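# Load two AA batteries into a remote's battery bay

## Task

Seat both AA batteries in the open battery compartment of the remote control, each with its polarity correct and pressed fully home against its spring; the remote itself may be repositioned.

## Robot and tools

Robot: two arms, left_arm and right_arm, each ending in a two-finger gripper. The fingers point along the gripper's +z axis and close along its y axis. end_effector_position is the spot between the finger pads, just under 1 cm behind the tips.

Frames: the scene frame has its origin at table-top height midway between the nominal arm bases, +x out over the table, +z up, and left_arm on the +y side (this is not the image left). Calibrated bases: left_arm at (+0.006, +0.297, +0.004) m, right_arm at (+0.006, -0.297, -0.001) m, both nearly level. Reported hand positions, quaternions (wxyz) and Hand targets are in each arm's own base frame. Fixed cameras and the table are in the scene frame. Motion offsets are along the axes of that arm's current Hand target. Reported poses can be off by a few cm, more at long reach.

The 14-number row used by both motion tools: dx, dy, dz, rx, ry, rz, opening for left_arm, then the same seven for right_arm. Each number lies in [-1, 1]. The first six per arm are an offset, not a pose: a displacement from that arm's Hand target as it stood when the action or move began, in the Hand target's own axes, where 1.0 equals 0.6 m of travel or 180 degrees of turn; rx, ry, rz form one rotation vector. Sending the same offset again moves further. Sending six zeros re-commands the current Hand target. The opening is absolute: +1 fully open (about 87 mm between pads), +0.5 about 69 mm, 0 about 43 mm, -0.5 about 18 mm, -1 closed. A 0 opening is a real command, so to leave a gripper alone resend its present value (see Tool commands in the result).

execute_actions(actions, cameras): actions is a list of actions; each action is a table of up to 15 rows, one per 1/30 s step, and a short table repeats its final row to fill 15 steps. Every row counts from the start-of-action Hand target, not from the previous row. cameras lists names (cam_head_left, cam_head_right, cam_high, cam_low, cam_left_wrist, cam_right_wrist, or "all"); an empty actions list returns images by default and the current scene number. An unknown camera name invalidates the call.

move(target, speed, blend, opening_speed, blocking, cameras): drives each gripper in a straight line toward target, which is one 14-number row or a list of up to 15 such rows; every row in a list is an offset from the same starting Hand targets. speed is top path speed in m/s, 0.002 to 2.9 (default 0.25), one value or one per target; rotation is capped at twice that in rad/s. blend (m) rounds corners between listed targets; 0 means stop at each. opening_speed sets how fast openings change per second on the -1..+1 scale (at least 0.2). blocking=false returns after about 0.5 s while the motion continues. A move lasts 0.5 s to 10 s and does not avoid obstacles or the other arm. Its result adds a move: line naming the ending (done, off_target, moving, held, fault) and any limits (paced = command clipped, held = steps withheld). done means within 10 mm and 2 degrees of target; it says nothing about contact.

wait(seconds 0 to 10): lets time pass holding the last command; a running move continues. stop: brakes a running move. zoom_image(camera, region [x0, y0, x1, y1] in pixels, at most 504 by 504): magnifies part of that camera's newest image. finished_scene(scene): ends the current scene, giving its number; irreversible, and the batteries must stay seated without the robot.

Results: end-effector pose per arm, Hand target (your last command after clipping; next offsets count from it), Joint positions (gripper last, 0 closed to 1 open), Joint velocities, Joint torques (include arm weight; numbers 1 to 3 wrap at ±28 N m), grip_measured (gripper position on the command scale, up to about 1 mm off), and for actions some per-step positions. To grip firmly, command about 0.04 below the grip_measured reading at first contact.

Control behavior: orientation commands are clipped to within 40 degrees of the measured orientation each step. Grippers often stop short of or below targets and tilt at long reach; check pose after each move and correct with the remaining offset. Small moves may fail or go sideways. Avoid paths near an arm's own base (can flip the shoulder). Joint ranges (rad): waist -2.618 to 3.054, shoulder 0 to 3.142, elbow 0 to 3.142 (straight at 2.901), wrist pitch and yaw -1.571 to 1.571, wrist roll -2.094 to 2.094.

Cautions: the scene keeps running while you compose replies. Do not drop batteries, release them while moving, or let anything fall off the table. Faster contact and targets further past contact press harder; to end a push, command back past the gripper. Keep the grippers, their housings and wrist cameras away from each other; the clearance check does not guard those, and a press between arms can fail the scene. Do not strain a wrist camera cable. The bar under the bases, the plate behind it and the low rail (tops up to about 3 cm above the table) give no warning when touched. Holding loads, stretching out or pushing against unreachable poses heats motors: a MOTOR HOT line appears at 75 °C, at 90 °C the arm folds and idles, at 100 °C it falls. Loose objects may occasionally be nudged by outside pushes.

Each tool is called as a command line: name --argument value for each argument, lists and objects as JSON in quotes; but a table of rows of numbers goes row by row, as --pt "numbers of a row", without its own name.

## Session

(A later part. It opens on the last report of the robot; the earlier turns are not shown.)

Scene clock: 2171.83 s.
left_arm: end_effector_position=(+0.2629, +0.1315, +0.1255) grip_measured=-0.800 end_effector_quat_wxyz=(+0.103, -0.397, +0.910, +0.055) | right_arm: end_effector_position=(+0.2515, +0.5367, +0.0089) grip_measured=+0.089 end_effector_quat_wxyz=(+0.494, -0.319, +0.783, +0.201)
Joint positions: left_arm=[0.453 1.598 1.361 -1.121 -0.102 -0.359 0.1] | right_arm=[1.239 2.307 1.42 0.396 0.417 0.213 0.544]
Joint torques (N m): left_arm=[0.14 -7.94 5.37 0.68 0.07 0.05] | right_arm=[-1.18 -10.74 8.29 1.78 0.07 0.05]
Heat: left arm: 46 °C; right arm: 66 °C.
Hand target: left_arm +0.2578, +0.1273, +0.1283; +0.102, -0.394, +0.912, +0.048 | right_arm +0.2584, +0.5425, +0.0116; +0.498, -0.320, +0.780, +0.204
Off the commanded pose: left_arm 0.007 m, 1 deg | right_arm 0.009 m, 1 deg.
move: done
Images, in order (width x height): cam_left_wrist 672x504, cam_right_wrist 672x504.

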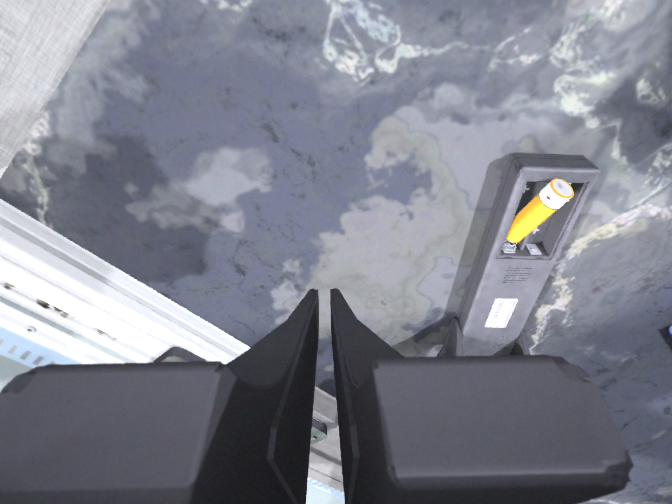

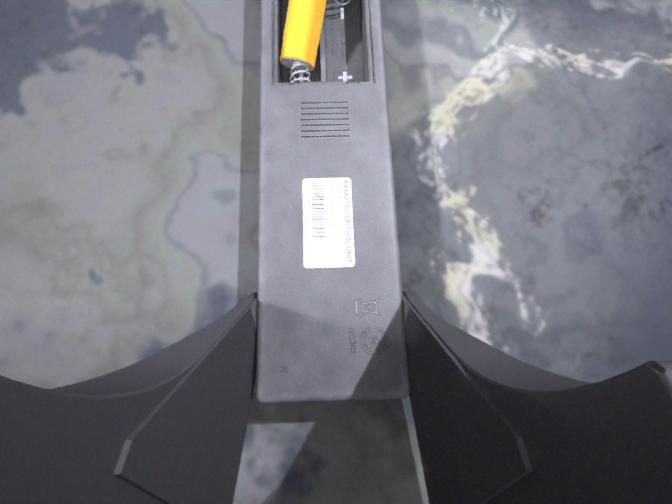

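move --target '[0,0,0,0,0,0,-0.8,-0.0063,-0.0872,0.0097,0.2147,0,0.0997,-0.1]' --speed 0.06 --cameras '["all"]'

Scene clock: 2190.30 s.
left_arm: end_effector_position=(+0.2629, +0.1315, +0.1255) grip_measured=-0.800 end_effector_quat_wxyz=(+0.103, -0.396, +0.911, +0.055) | right_arm: end_effector_position=(+0.2968, +0.5053, +0.0072) grip_measured=+0.089 end_effector_quat_wxyz=(+0.529, -0.027, +0.848, +0.006)
Joint positions: left_arm=[0.453 1.598 1.361 -1.121 -0.101 -0.358 0.1] | right_arm=[1.265 2.564 2.022 -0.42 1.003 0.86 0.544]
Joint torques (N m): left_arm=[0.14 -7.92 5.38 0.66 0.07 0.04] | right_arm=[-0.02 -12.6 8.8 1.08 0.76 0.3]
Heat: left arm: 46 °C; right arm: 66 °C.
Hand target: left_arm +0.2578, +0.1273, +0.1283; +0.102, -0.394, +0.912, +0.048 | right_arm +0.3000, +0.5102, +0.0125; +0.538, -0.014, +0.843, +0.009
Off the commanded pose: left_arm 0.007 m, 1 deg | right_arm 0.008 m, 2 deg.
move: done

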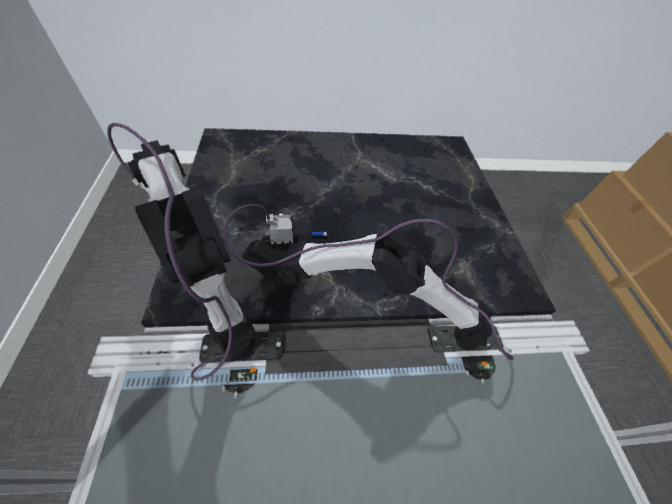

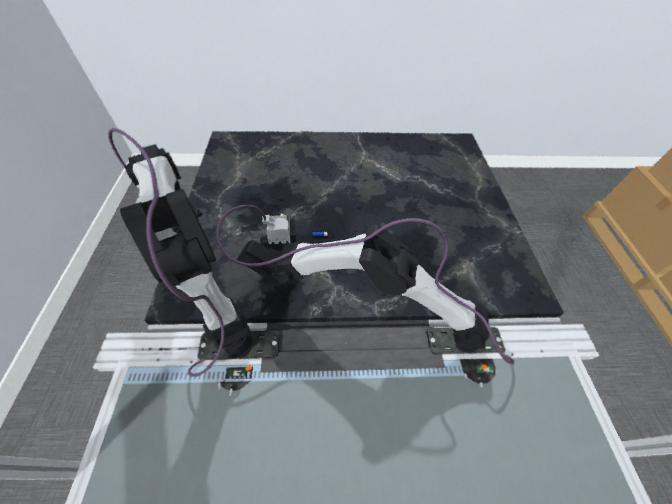

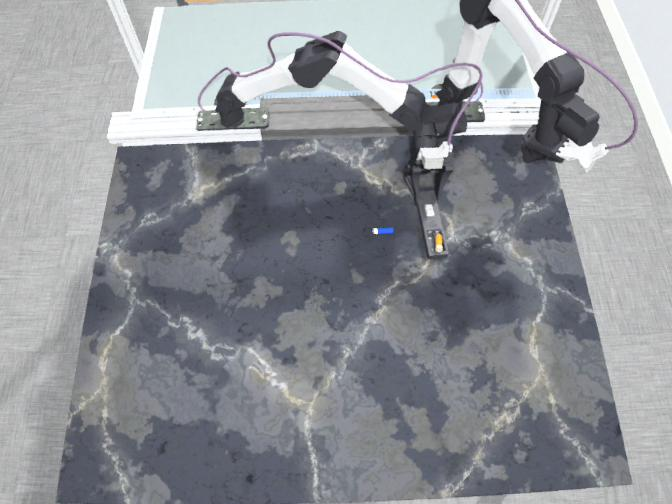

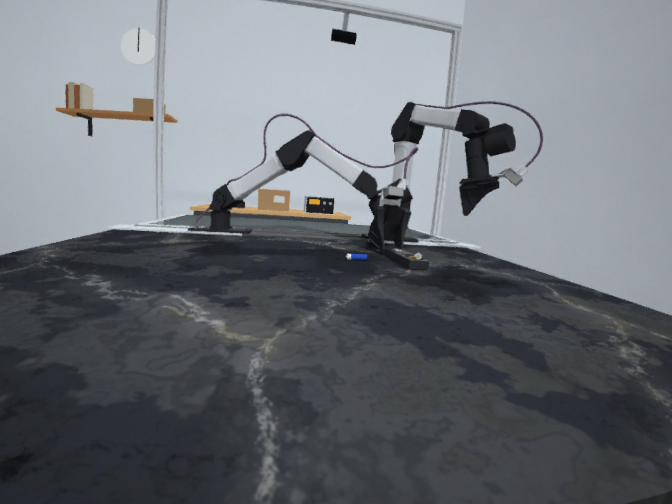

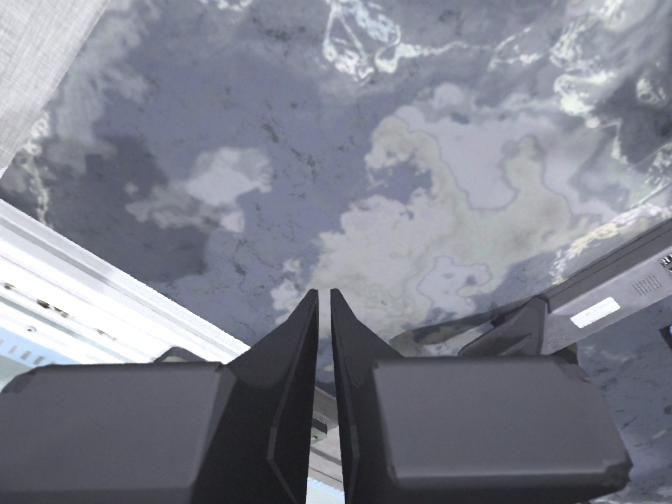

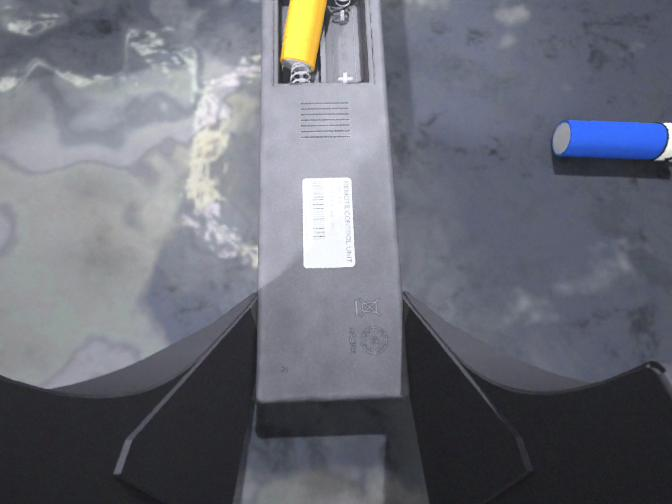

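move --target '[0.0753,-0.4093,-0.0207,0.0543,0,0.2372,-0.3,0,0,0,0,0,0,-0.1]' --speed 0.12 --cameras '["cam_left_wrist","cam_right_wrist"]'

Scene clock: 2203.70 s.
left_arm: end_effector_position=(+0.4028, -0.0714, +0.1277) grip_measured=-0.300 end_effector_quat_wxyz=(+0.113, -0.031, +0.993, +0.012) | right_arm: end_effector_position=(+0.2968, +0.5050, +0.0071) grip_measured=+0.089 end_effector_quat_wxyz=(+0.529, -0.026, +0.848, +0.006)
Joint positions: left_arm=[-0.182 2.064 1.96 -1.25 -0.072 -0.237 0.35] | right_arm=[1.265 2.564 2.022 -0.422 1.004 0.863 0.544]
Joint torques (N m): left_arm=[-0.34 -8.7 8.34 0.66 0.09 0.03] | right_arm=[0.03 -12.56 8.91 1.05 0.77 0.29]
Heat: left arm: 46 °C; right arm: 65 °C.
Hand target: left_arm +0.4049, -0.0749, +0.1285; +0.110, -0.026, +0.994, +0.006 | right_arm +0.3000, +0.5101, +0.0126; +0.538, -0.014, +0.843, +0.009
Off the commanded pose: left_arm 0.004 m, 1 deg | right_arm 0.008 m, 2 deg.
move: done
Images, in order (width x height): cam_left_wrist 672x504, cam_right_wrist 672x504.

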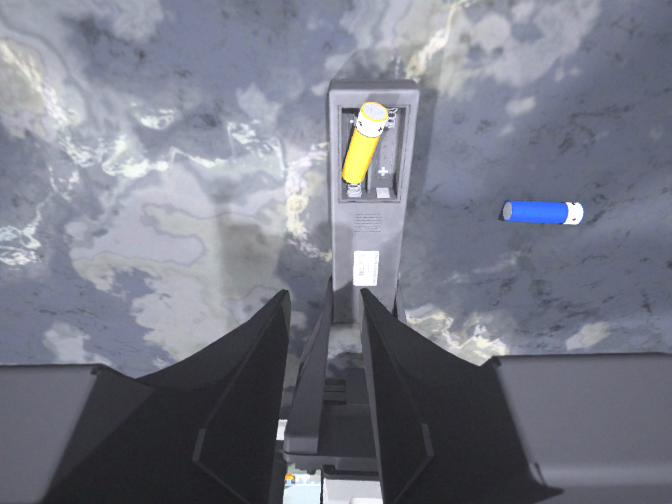

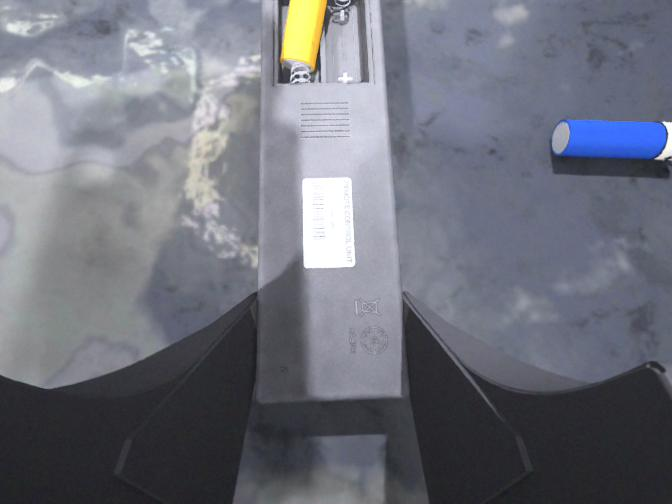

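move --pt "0.0302 -0.0248 0.1128 0 0 0 -0.3 0 0 0 0 0 0 -0.1" --pt "0.0443 -0.0248 0.1753 0 0 0 -0.3 0 0 0 0 0 0 -0.1" --speed 0.07 --cameras '["cam_left_wrist","cam_right_wrist"]'

zoom_image --camera "cam_right_wrist" --region '[240, 0, 400, 100]'

Scene clock: 2220.87 s.
left_arm: end_effector_position=(+0.4007, -0.0852, +0.0266) grip_measured=-0.300 end_effector_quat_wxyz=(+0.109, -0.025, +0.994, +0.011) | right_arm: end_effector_position=(+0.2968, +0.5050, +0.0071) grip_measured=+0.089 end_effector_quat_wxyz=(+0.529, -0.026, +0.848, +0.006)
Joint positions: left_arm=[-0.214 2.099 1.61 -0.874 -0.072 -0.258 0.35] | right_arm=[1.265 2.564 2.022 -0.422 1.004 0.863 0.544]
Joint torques (N m): left_arm=[-0.57 -9.11 5.48 1.06 0.01 -0.1] | right_arm=[-0.01 -12.56 8.92 1.03 0.76 0.3]
Heat: left arm: 47 °C; right arm: 66 °C.
Hand target: left_arm +0.4027, -0.0892, +0.0199; +0.110, -0.026, +0.994, +0.006 | right_arm +0.3000, +0.5101, +0.0125; +0.538, -0.014, +0.843, +0.009
Off the commanded pose: left_arm 0.008 m, 1 deg | right_arm 0.008 m, 2 deg.
move: done
Images, in order (width x height): cam_left_wrist 672x504, cam_right_wrist 672x504.

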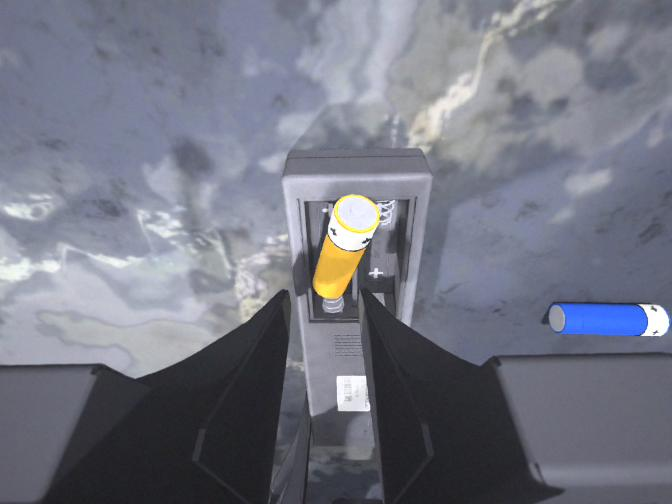

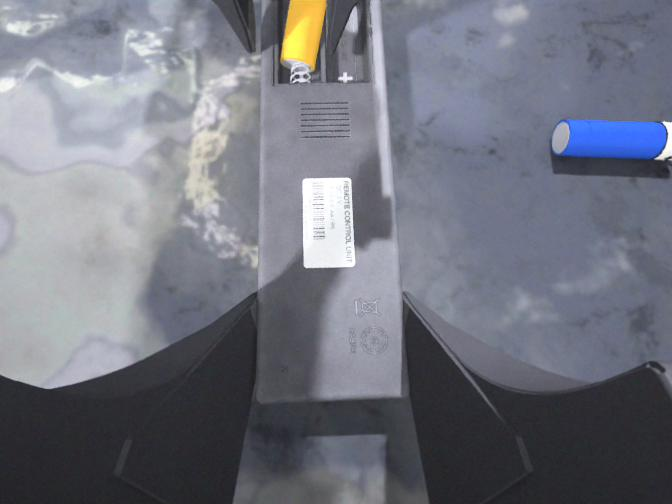

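Scaled by 3.150.

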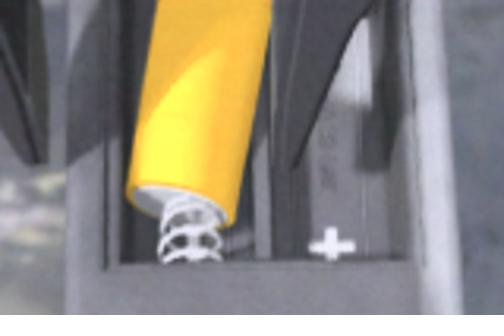

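move --target '[0,-0.003,0,0,0,0,-0.75,0,0,0,0,0,0,-0.1]' --opening_speed 0.3 --cameras '["cam_left_wrist","cam_right_wrist"]'

zoom_image --camera "cam_right_wrist" --region '[240, 0, 400, 100]'

Scene clock: 2226.00 s.
left_arm: end_effector_position=(+0.4006, -0.0869, +0.0266) grip_measured=-0.750 end_effector_quat_wxyz=(+0.110, -0.025, +0.994, +0.010) | right_arm: end_effector_position=(+0.2968, +0.5050, +0.0071) grip_measured=+0.089 end_effector_quat_wxyz=(+0.529, -0.026, +0.848, +0.006)
Joint positions: left_arm=[-0.218 2.099 1.61 -0.873 -0.072 -0.261 0.125] | right_arm=[1.265 2.564 2.022 -0.422 1.004 0.863 0.544]
Joint torques (N m): left_arm=[-0.59 -8.94 5.71 1.04 0 -0.1] | right_arm=[-0.02 -12.57 8.91 1.05 0.77 0.3]
Heat: left arm: 46 °C; right arm: 66 °C.
Hand target: left_arm +0.4027, -0.0910, +0.0199; +0.110, -0.026, +0.994, +0.006 | right_arm +0.3000, +0.5101, +0.0125; +0.538, -0.014, +0.843, +0.009
Off the commanded pose: left_arm 0.008 m, 0 deg | right_arm 0.008 m, 2 deg.
move: done
Images, in order (width x height): cam_left_wrist 672x504, cam_right_wrist 672x504.

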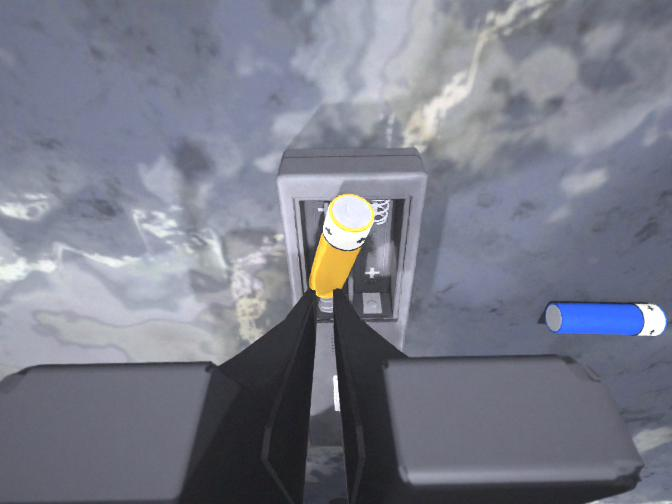

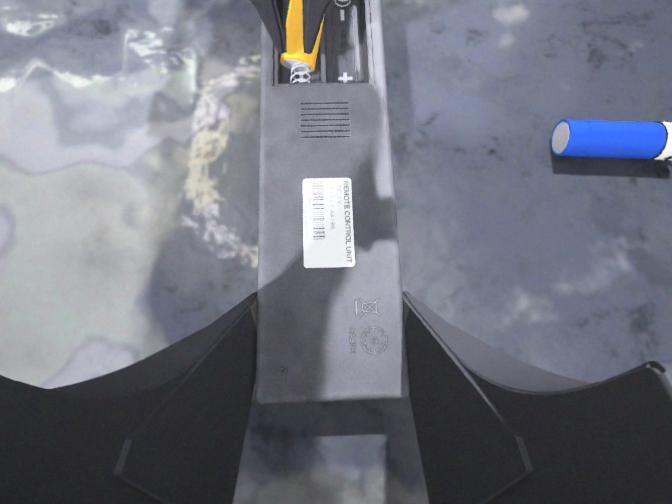

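Scaled by 3.150.

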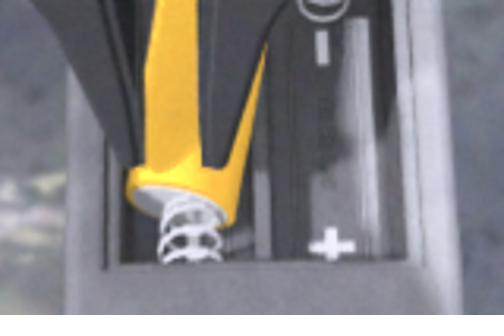

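move --pt "-0.004 0 -0.03 0 0 0 -0.3 0 0 0 0 0 0 -0.1" --pt "-0.03 0 -0.024 0 0 0 -0.3 0 0 0 0 0 0 -0.1" --pt "-0.026 0 0.008 0 0 0 -0.3 0 0 0 0 0 0 -0.1" --pt "-0.026 0 0.008 0 0 0 -0.75 0 0 0 0 0 0 -0.1" --speed 0.07 --cameras '["cam_left_wrist","cam_right_wrist"]'

zoom_image --camera "cam_right_wrist" --region '[240, 0, 400, 100]'

Scene clock: 2237.40 s.
left_arm: end_effector_position=(+0.4157, -0.0903, +0.0276) grip_measured=-0.748 end_effector_quat_wxyz=(+0.110, -0.025, +0.994, +0.010) | right_arm: end_effector_position=(+0.2968, +0.5053, +0.0071) grip_measured=+0.089 end_effector_quat_wxyz=(+0.529, -0.023, +0.849, +0.008)
Joint positions: left_arm=[-0.218 2.158 1.706 -0.91 -0.072 -0.261 0.126] | right_arm=[1.265 2.564 2.022 -0.422 1.004 0.871 0.544]
Joint torques (N m): left_arm=[0.34 -9.18 5.46 1.11 0.02 -0.01] | right_arm=[0.01 -12.55 8.91 1.05 0.77 0.17]
Heat: left arm: 46 °C; right arm: 67 °C.
Hand target: left_arm +0.4189, -0.0902, +0.0186; +0.110, -0.026, +0.994, +0.006 | right_arm +0.3000, +0.5101, +0.0125; +0.538, -0.014, +0.843, +0.009
Off the commanded pose: left_arm 0.010 m, 0 deg | right_arm 0.008 m, 2 deg.
move: done
Images, in order (width x height): cam_left_wrist 672x504, cam_right_wrist 672x504.

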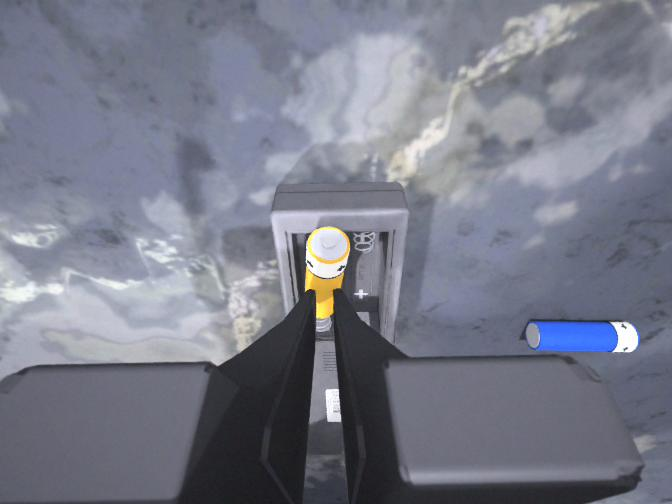

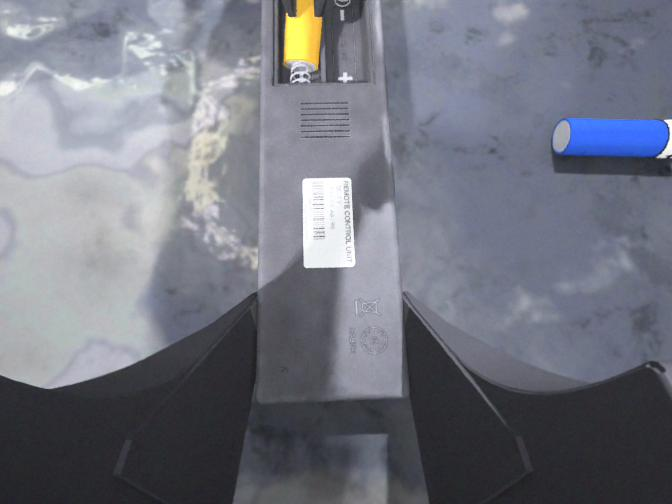

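Scaled by 3.150.

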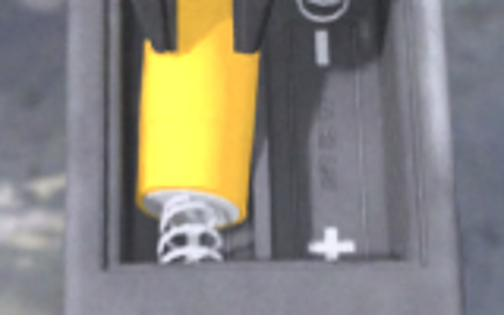

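move --pt "0 0 0 0 0 0 -0.3 0 0 0 0 0 0 -0.1" --pt "-0.0117 0 -0.0743 0 0 0 -0.3 0 0 0 0 0 0 -0.1" --pt "-0.082 -0.0073 -0.0573 0 0 0 -0.8 0 0 0 0 0 0 -0.1" --pt "-0.0685 -0.0073 0.0028 0 0 0 -0.8 0 0 0 0 0 0 -0.1" --speed 0.08 --cameras '["cam_right_wrist","cam_left_wrist"]'

zoom_image --camera "cam_left_wrist" --region '[260, 220, 420, 340]'

zoom_image --camera "cam_right_wrist" --region '[240, 0, 400, 100]'

Scene clock: 2249.97 s.
left_arm: end_effector_position=(+0.4547, -0.0939, +0.0634) grip_measured=-0.300 end_effector_quat_wxyz=(+0.126, -0.028, +0.992, +0.007) | right_arm: end_effector_position=(+0.2968, +0.5049, +0.0070) grip_measured=+0.089 end_effector_quat_wxyz=(+0.529, -0.023, +0.848, +0.007)
Joint positions: left_arm=[-0.208 2.275 2.038 -1.09 -0.072 -0.256 0.35] | right_arm=[1.265 2.564 2.022 -0.424 1.005 0.871 0.544]
Joint torques (N m): left_arm=[-0.16 -12.14 5.85 0.86 -0.07 -0.03] | right_arm=[-0.05 -12.55 8.94 1.06 0.76 0.21]
Heat: left arm: 47 °C; right arm: 67 °C.
Hand target: left_arm +0.4535, -0.0939, +0.0650; +0.127, -0.028, +0.992, +0.007 (not the last commanded pose) | right_arm +0.3000, +0.5101, +0.0125; +0.538, -0.015, +0.843, +0.009
Tool commands: left_gripper/opening=-0.3 right_gripper/opening=-0.1
Off the commanded pose: left_arm 0.038 m, 2 deg | right_arm 0.008 m, 2 deg.
move: held (left_arm; a check stopped the path); path passed 2 of 4 targets; target 3's new opening was not sent; limits=held
pose unreachable (left arm): on one or more control steps of this call, first in action 0 (counted from 0), this arm could not follow its commanded pose, so it was not sent that pose on those steps. It may still have moved: this result reports where it is.
cause: moving toward the commanded pose would bring a part of the arm too close to another arm (this arm's upper arm (the part past joint 2) and the right arm's wrist (the part past joint 4), along the way the arms are being sent, or toward where that arm still pushes).
Images, in order (width x height): cam_left_wrist 672x504, cam_right_wrist 672x504.

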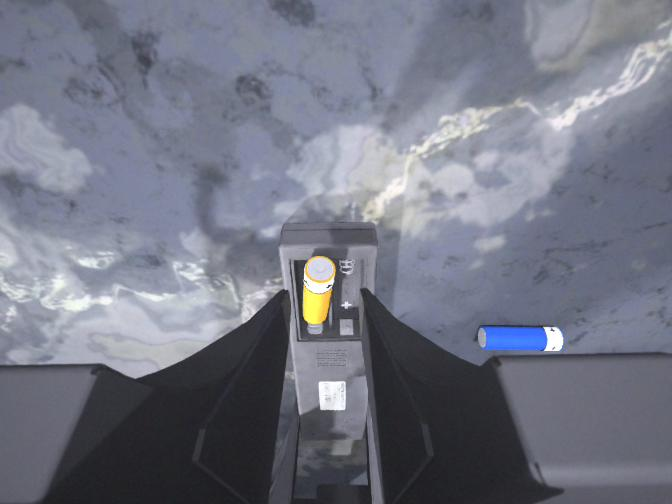

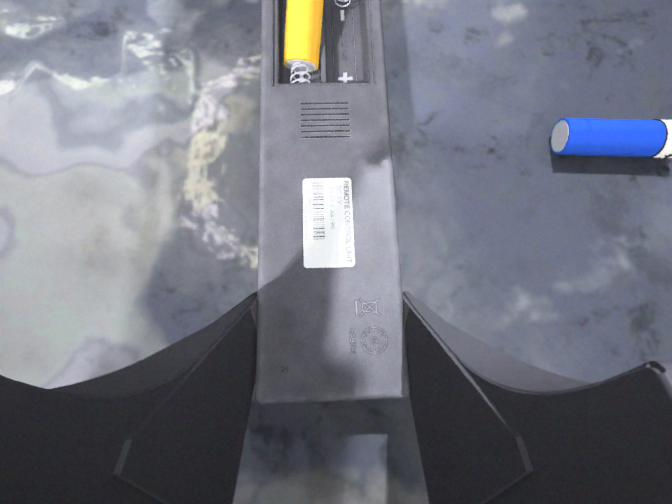

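Scaled by 3.150.

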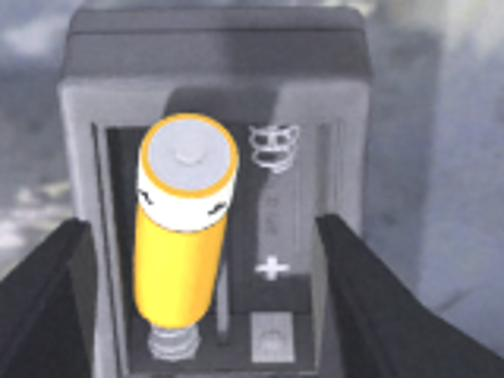

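Scaled by 3.150.

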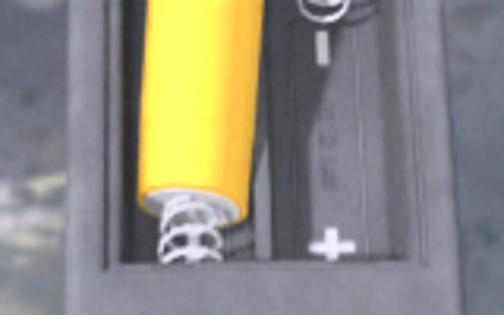

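move --pt "0 0 -0.1 0 0 0 -0.3 0 0 0 0 0 0 -0.1" --pt "0.26 0.4 -0.08 0 0 0 -0.3 0 0 0 0 0 0 -0.1" --speed 0.15

Scene clock: 2273.70 s.
left_arm: end_effector_position=(+0.2725, +0.1367, +0.0681) grip_measured=-0.300 end_effector_quat_wxyz=(+0.105, -0.033, +0.994, +0.006) | right_arm: end_effector_position=(+0.2968, +0.5048, +0.0070) grip_measured=+0.089 end_effector_quat_wxyz=(+0.529, -0.023, +0.848, +0.007)
Joint positions: left_arm=[0.458 1.675 1.215 -0.914 0.076 0.384 0.35] | right_arm=[1.265 2.564 2.022 -0.425 1.006 0.871 0.544]
Joint torques (N m): left_arm=[-0.03 -8.95 5.33 1 0.24 0.02] | right_arm=[-0.02 -12.56 8.94 1.06 0.75 0.21]
Heat: left arm: 52 °C; right arm: 68 °C.
Hand target: left_arm +0.2771, +0.1364, +0.0735; +0.127, -0.028, +0.992, +0.007 | right_arm +0.2999, +0.5101, +0.0125; +0.538, -0.015, +0.843, +0.009
Off the commanded pose: left_arm 0.007 m, 3 deg | right_arm 0.008 m, 2 deg.
move: off_target (left_arm)

move --target '[0,0,0,0,0,0,-0.3,0.0063,-0.0912,-0.0135,-0.418,0,-0.194,-0.1]' --speed 0.08 --cameras '["cam_high","cam_left_wrist","cam_right_wrist"]'

Scene clock: 2292.03 s.
left_arm: end_effector_position=(+0.2725, +0.1367, +0.0681) grip_measured=-0.300 end_effector_quat_wxyz=(+0.105, -0.032, +0.994, +0.005) | right_arm: end_effector_position=(+0.2941, +0.4579, +0.0080) grip_measured=+0.087 end_effector_quat_wxyz=(+0.408, -0.561, +0.622, +0.364)
Joint positions: left_arm=[0.458 1.675 1.215 -0.914 0.076 0.385 0.35] | right_arm=[0.847 2.195 1.182 0.52 -0.556 -0.282 0.544]
Joint torques (N m): left_arm=[-0.03 -8.94 5.31 1.01 0.25 0.05] | right_arm=[-0.64 -12.97 6.46 1.1 -0.32 -0.08]
Heat: left arm: 51 °C; right arm: 72 °C.
Hand target: left_arm +0.2770, +0.1364, +0.0735; +0.127, -0.028, +0.992, +0.006 | right_arm +0.2930, +0.4551, +0.0125; +0.397, -0.569, +0.622, +0.363
Off the commanded pose: left_arm 0.007 m, 3 deg | right_arm 0.005 m, 2 deg.
move: off_target (left_arm)
Images, in order (width x height): cam_high 672x504, cam_left_wrist 672x504, cam_right_wrist 672x504.

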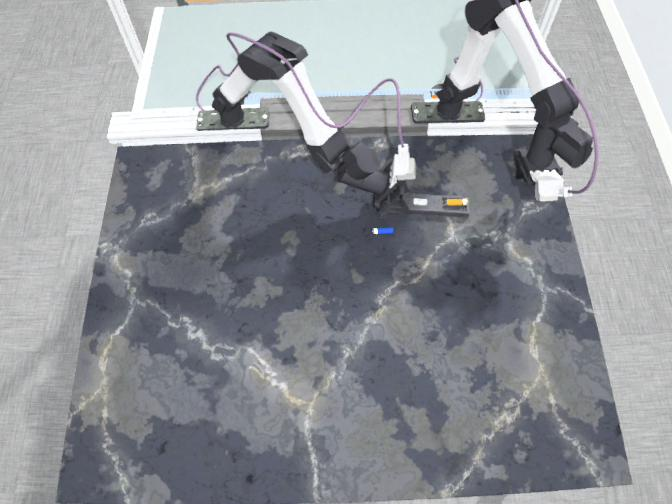

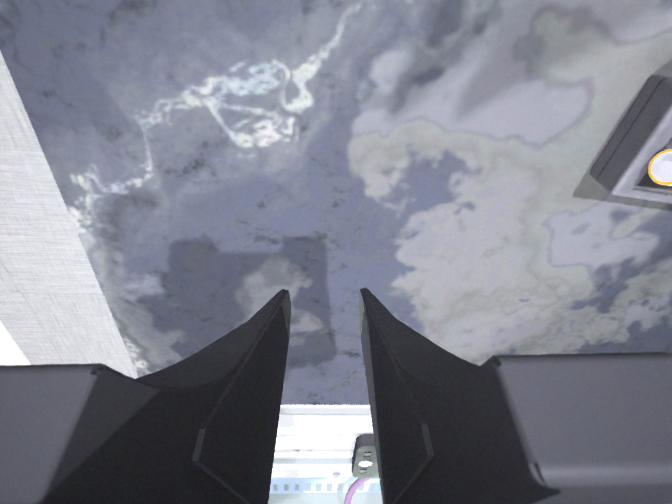

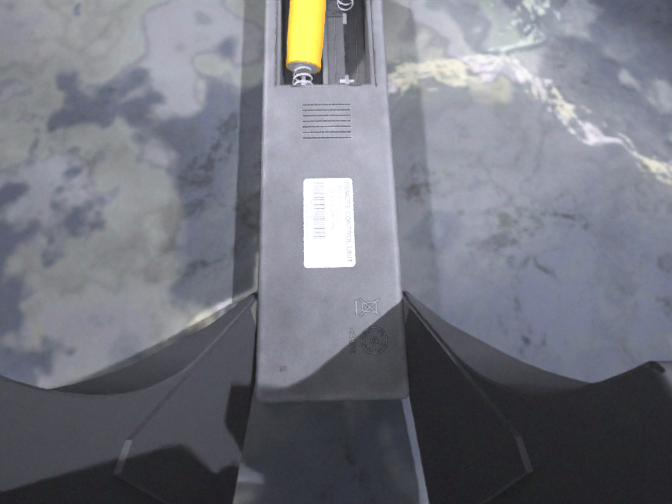

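move --pt "-0.021 0 -0.0807 -0.1134 0 -0.4356 -0.3 0 0 0 0 0 0 -0.1" --pt "-0.0377 -0.2785 -0.036 -0.1134 0 -0.4356 -0.3 0 0 0 0 0 0 -0.1" --speed 0.2 --cameras '["cam_high","cam_left_wrist","cam_right_wrist"]'

Scene clock: 2310.07 s.
left_arm: end_effector_position=(+0.3004, -0.0325, +0.0967) grip_measured=-0.300 end_effector_quat_wxyz=(+0.090, -0.663, +0.739, +0.080) | right_arm: end_effector_position=(+0.2939, +0.4579, +0.0080) grip_measured=+0.087 end_effector_quat_wxyz=(+0.408, -0.561, +0.622, +0.364)
Joint positions: left_arm=[-0.113 1.688 1.35 -1.233 -0.241 -1.576 0.35] | right_arm=[0.847 2.195 1.182 0.519 -0.557 -0.282 0.544]
Joint torques (N m): left_arm=[-0.2 -5.7 7.53 0.16 -0.42 -0.1] | right_arm=[-0.72 -12.93 6.48 1.05 -0.3 -0.06]
Heat: left arm: 50 °C; right arm: 74 °C.
Hand target: left_arm +0.3031, -0.0296, +0.0992; +0.096, -0.665, +0.735, +0.088 | right_arm +0.2929, +0.4551, +0.0125; +0.397, -0.569, +0.622, +0.363
Off the commanded pose: left_arm 0.005 m, 1 deg | right_arm 0.005 m, 2 deg.
move: done
Images, in order (width x height): cam_high 672x504, cam_left_wrist 672x504, cam_right_wrist 672x504.

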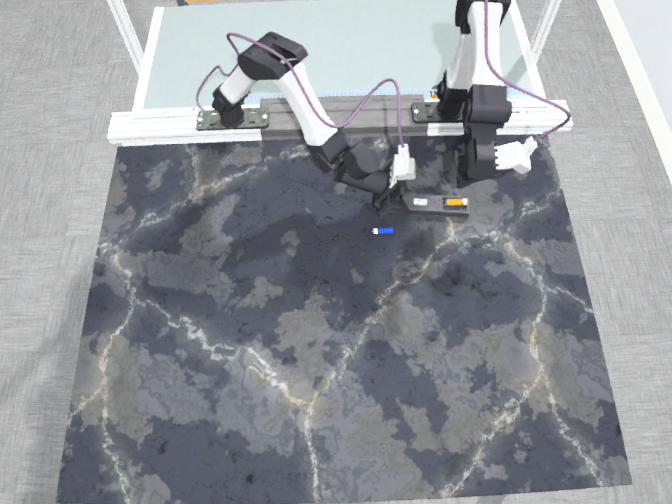

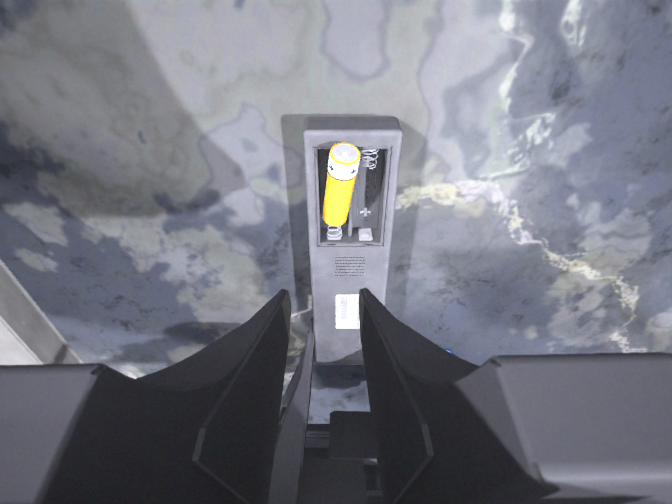

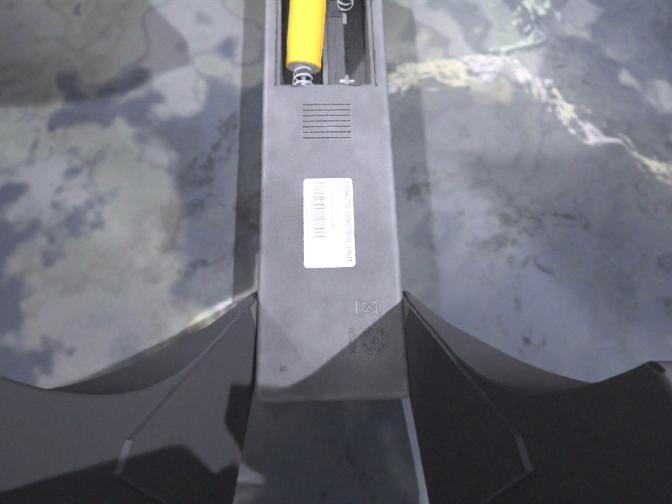

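move --target '[0,0,0,0,0,0,-0.3,0.0181,0,0.0084,0,0,0,-0.1]' --speed 0.03 --cameras '["cam_right_wrist"]'

Scene clock: 2320.13 s.
left_arm: end_effector_position=(+0.3004, -0.0325, +0.0967) grip_measured=-0.300 end_effector_quat_wxyz=(+0.090, -0.664, +0.738, +0.080) | right_arm: end_effector_position=(+0.2940, +0.4580, +0.0082) grip_measured=+0.087 end_effector_quat_wxyz=(+0.409, -0.561, +0.621, +0.364)
Joint positions: left_arm=[-0.113 1.688 1.35 -1.233 -0.241 -1.577 0.35] | right_arm=[0.847 2.195 1.182 0.521 -0.558 -0.283 0.544]
Joint torques (N m): left_arm=[-0.16 -5.68 7.57 0.16 -0.42 -0.12] | right_arm=[-0.75 -9.89 5.98 1.44 -0.27 -0.06]
Heat: left arm: 48 °C; right arm: 75 °C. Fold the right arm in close to its base, or ease its load, before you think long.
Hand target: left_arm +0.3030, -0.0296, +0.0992; +0.096, -0.665, +0.735, +0.088 | right_arm +0.2929, +0.4550, +0.0005; +0.397, -0.569, +0.622, +0.363
Off the commanded pose: left_arm 0.005 m, 1 deg | right_arm 0.008 m, 2 deg.
MOTOR HOT: joint 2 (shoulder) of the right arm reports 75 °C; the controller's stop level is 90 °C. To cool a motor, set the load down, stop pushing, or move to a pose that needs little force.
move: done
Images, in order (width x height): cam_right_wrist 672x504.

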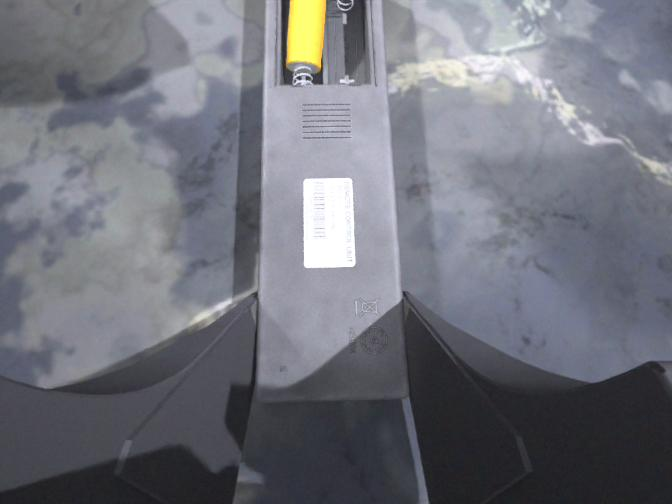

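move --target '[0,0,0,0,0,0,-0.3,0.0181,0,0.0084,0,0,0,-0.1]' --speed 0.03

Scene clock: 2324.07 s.
left_arm: end_effector_position=(+0.3004, -0.0325, +0.0967) grip_measured=-0.300 end_effector_quat_wxyz=(+0.090, -0.664, +0.738, +0.080) | right_arm: end_effector_position=(+0.2940, +0.4607, +0.0083) grip_measured=+0.087 end_effector_quat_wxyz=(-0.414, +0.563, -0.613, -0.369)
Joint positions: left_arm=[-0.113 1.688 1.35 -1.233 -0.241 -1.577 0.35] | right_arm=[0.847 2.206 1.182 0.548 -0.569 -0.284 0.544]
Joint torques (N m): left_arm=[-0.2 -5.64 7.56 0.15 -0.42 -0.11] | right_arm=[-0.75 -8.06 5.41 1.57 -0.13 -0.05]
Heat: left arm: 47 °C; right arm: 74 °C. Fold the right arm in close to its base, or ease its load, before you think long.
Hand target: left_arm +0.3030, -0.0296, +0.0992; +0.096, -0.665, +0.735, +0.088 | right_arm +0.2929, +0.4550, -0.0115; -0.397, +0.569, -0.622, -0.363
Off the commanded pose: left_arm 0.005 m, 1 deg | right_arm 0.021 m, 2 deg.
MOTOR HOT: still on. Joint 2 (shoulder) of the right arm reports 74 °C.
move: off_target (right_arm)

move --pt "0.0193 -0.0015 0.1055 0 0 0 -0.3 0 0 0 0 0 0 -0.1" --pt "0.026 -0.0015 0.1305 0 0 0 -0.3 0 0 0 0 0 0 -0.1" --speed 0.08 --cameras '["cam_left_wrist","cam_right_wrist"]'

zoom_image --camera "cam_right_wrist" --region '[240, 0, 400, 100]'

Scene clock: 2338.73 s.
left_arm: end_effector_position=(+0.3018, -0.0292, +0.0240) grip_measured=-0.300 end_effector_quat_wxyz=(+0.088, -0.666, +0.736, +0.083) | right_arm: end_effector_position=(+0.2940, +0.4607, +0.0083) grip_measured=+0.087 end_effector_quat_wxyz=(-0.414, +0.563, -0.613, -0.369)
Joint positions: left_arm=[-0.102 1.764 1.141 -0.954 -0.242 -1.573 0.35] | right_arm=[0.847 2.206 1.182 0.549 -0.569 -0.284 0.544]
Joint torques (N m): left_arm=[0.32 -6.06 4.88 0.56 -0.4 0.02] | right_arm=[-0.73 -8.06 5.44 1.56 -0.15 -0.04]
Heat: left arm: 46 °C; right arm: 68 °C.
Hand target: left_arm +0.3044, -0.0248, +0.0195; +0.096, -0.665, +0.735, +0.087 | right_arm +0.2929, +0.4550, -0.0115; -0.397, +0.569, -0.622, -0.363
Off the commanded pose: left_arm 0.007 m, 1 deg | right_arm 0.021 m, 2 deg.
MOTOR HOT: cleared for the motors of the right arm.
move: off_target (right_arm)
Images, in order (width x height): cam_left_wrist 672x504, cam_right_wrist 672x504.

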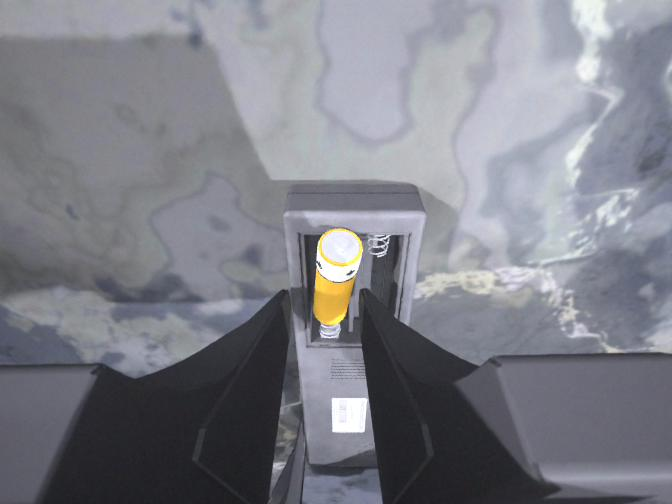

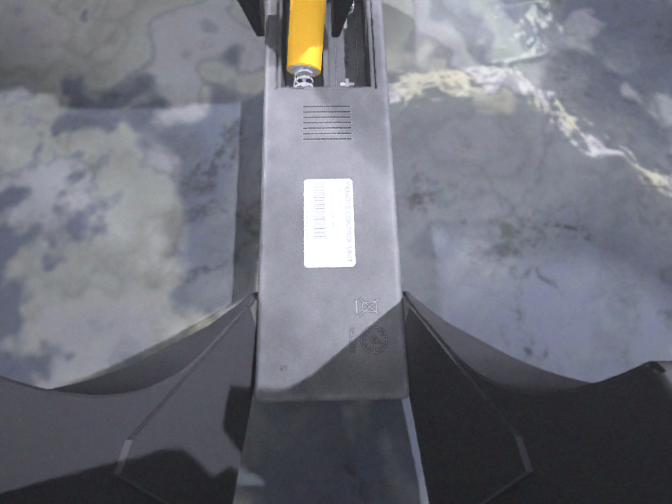

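Scaled by 3.150.

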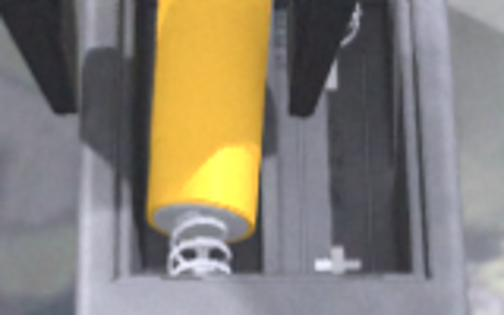

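move --target '[0,-0.004,0,0,0,0,-0.75,0,0,0,0,0,0,-0.1]' --opening_speed 0.3 --cameras '["cam_left_wrist","cam_right_wrist"]'

zoom_image --camera "cam_right_wrist" --region '[240, 0, 400, 100]'

Scene clock: 2344.50 s.
left_arm: end_effector_position=(+0.3003, -0.0289, +0.0235) grip_measured=-0.448 end_effector_quat_wxyz=(+0.086, -0.662, +0.739, +0.086) | right_arm: end_effector_position=(+0.2944, +0.4608, +0.0085) grip_measured=+0.087 end_effector_quat_wxyz=(-0.415, +0.562, -0.613, -0.369)
Joint positions: left_arm=[-0.102 1.766 1.141 -0.958 -0.243 -1.565 0.276] | right_arm=[0.847 2.206 1.182 0.55 -0.568 -0.284 0.544]
Joint torques (N m): left_arm=[0.31 -5.57 5.7 0.57 -0.4 -0.07] | right_arm=[-0.75 -8.09 5.44 1.55 -0.18 -0.05]
Heat: left arm: 45 °C; right arm: 66 °C.
Hand target: left_arm +0.3068, -0.0250, +0.0196; +0.096, -0.665, +0.735, +0.087 | right_arm +0.2929, +0.4550, -0.0115; -0.397, +0.569, -0.622, -0.363
Off the commanded pose: left_arm 0.009 m, 1 deg | right_arm 0.021 m, 2 deg.
move: off_target (right_arm)
Images, in order (width x height): cam_left_wrist 672x504, cam_right_wrist 672x504.

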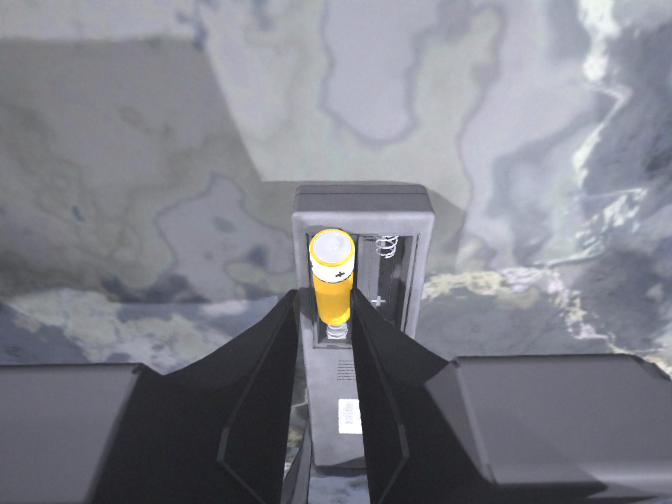

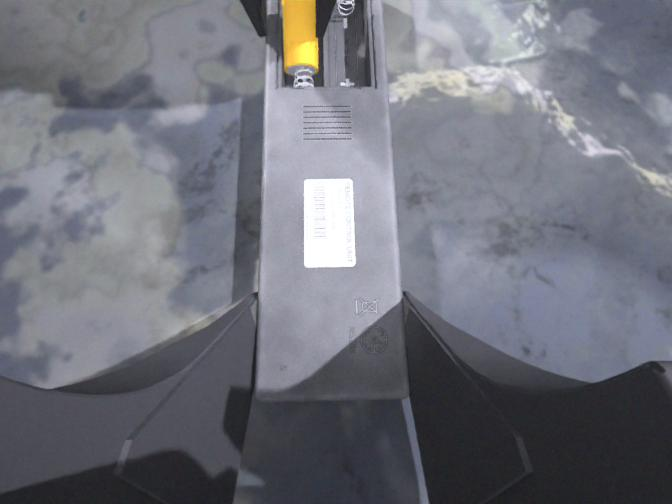

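Scaled by 3.150.

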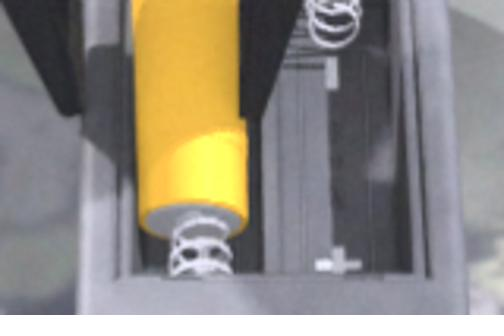

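move --pt "0 -0.004 0 0 0 0 -0.3 0 0 0 0 0 0 -0.1" --pt "-0.019 0.005 -0.0727 0 0 0 -0.3 0 0 0 0 0 0 -0.1" --pt "-0.0865 0.0025 -0.0517 0 0 0 -0.8 0 0 0 0 0 0 -0.1" --pt "-0.071 0.0025 0.006 0 0 0 -0.8 0 0 0 0 0 0 -0.1" --speed 0.08 --cameras '["cam_right_wrist","cam_left_wrist"]'

zoom_image --camera "cam_left_wrist" --region '[260, 220, 420, 340]'

zoom_image --camera "cam_right_wrist" --region '[240, 0, 400, 100]'

Scene clock: 2366.40 s.
left_arm: end_effector_position=(+0.3078, +0.0135, +0.0316) grip_measured=-0.800 end_effector_quat_wxyz=(+0.090, -0.666, +0.735, +0.083) | right_arm: end_effector_position=(+0.2944, +0.4608, +0.0085) grip_measured=+0.087 end_effector_quat_wxyz=(-0.415, +0.562, -0.613, -0.369)
Joint positions: left_arm=[0.036 1.757 1.165 -0.947 -0.244 -1.432 0.1] | right_arm=[0.847 2.206 1.182 0.55 -0.568 -0.284 0.544]
Joint torques (N m): left_arm=[0.16 -6.13 4.98 0.62 -0.36 0.03] | right_arm=[-0.75 -8.06 5.44 1.54 -0.17 -0.04]
Heat: left arm: 44 °C; right arm: 63 °C.
Hand target: left_arm +0.3095, +0.0170, +0.0270; +0.096, -0.665, +0.735, +0.087 | right_arm +0.2929, +0.4550, -0.0115; -0.397, +0.569, -0.622, -0.363
Off the commanded pose: left_arm 0.006 m, 1 deg | right_arm 0.021 m, 2 deg.
move: off_target (right_arm); target 3's new opening was sent with left_arm's hand 0.017 m and 3 deg from that target
Images, in order (width x height): cam_left_wrist 672x504, cam_right_wrist 672x504.

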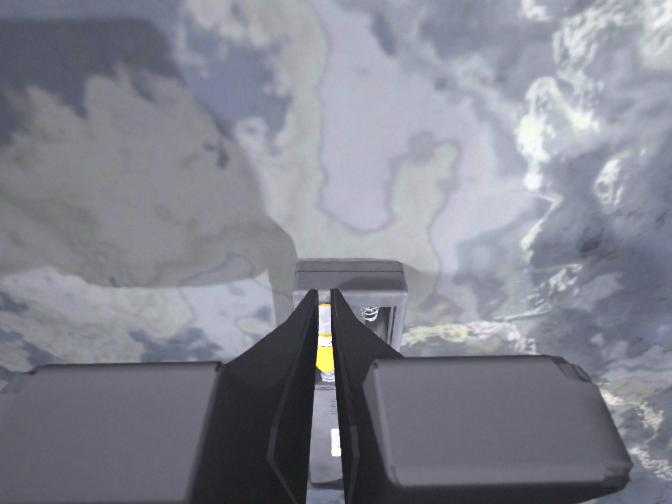

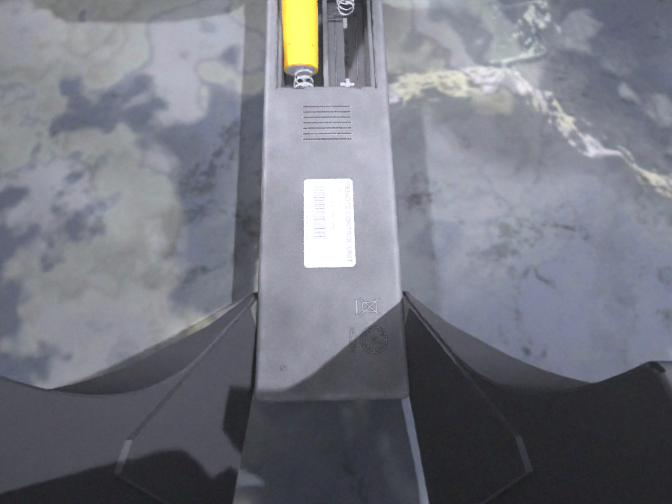

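Scaled by 3.150.

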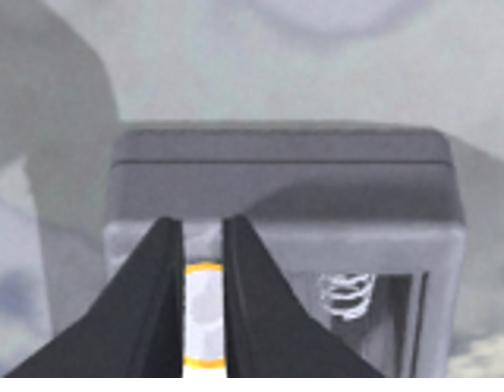

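Scaled by 3.150.

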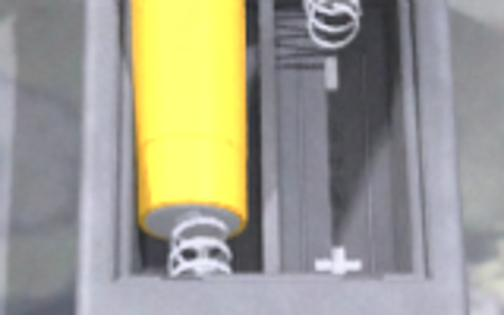

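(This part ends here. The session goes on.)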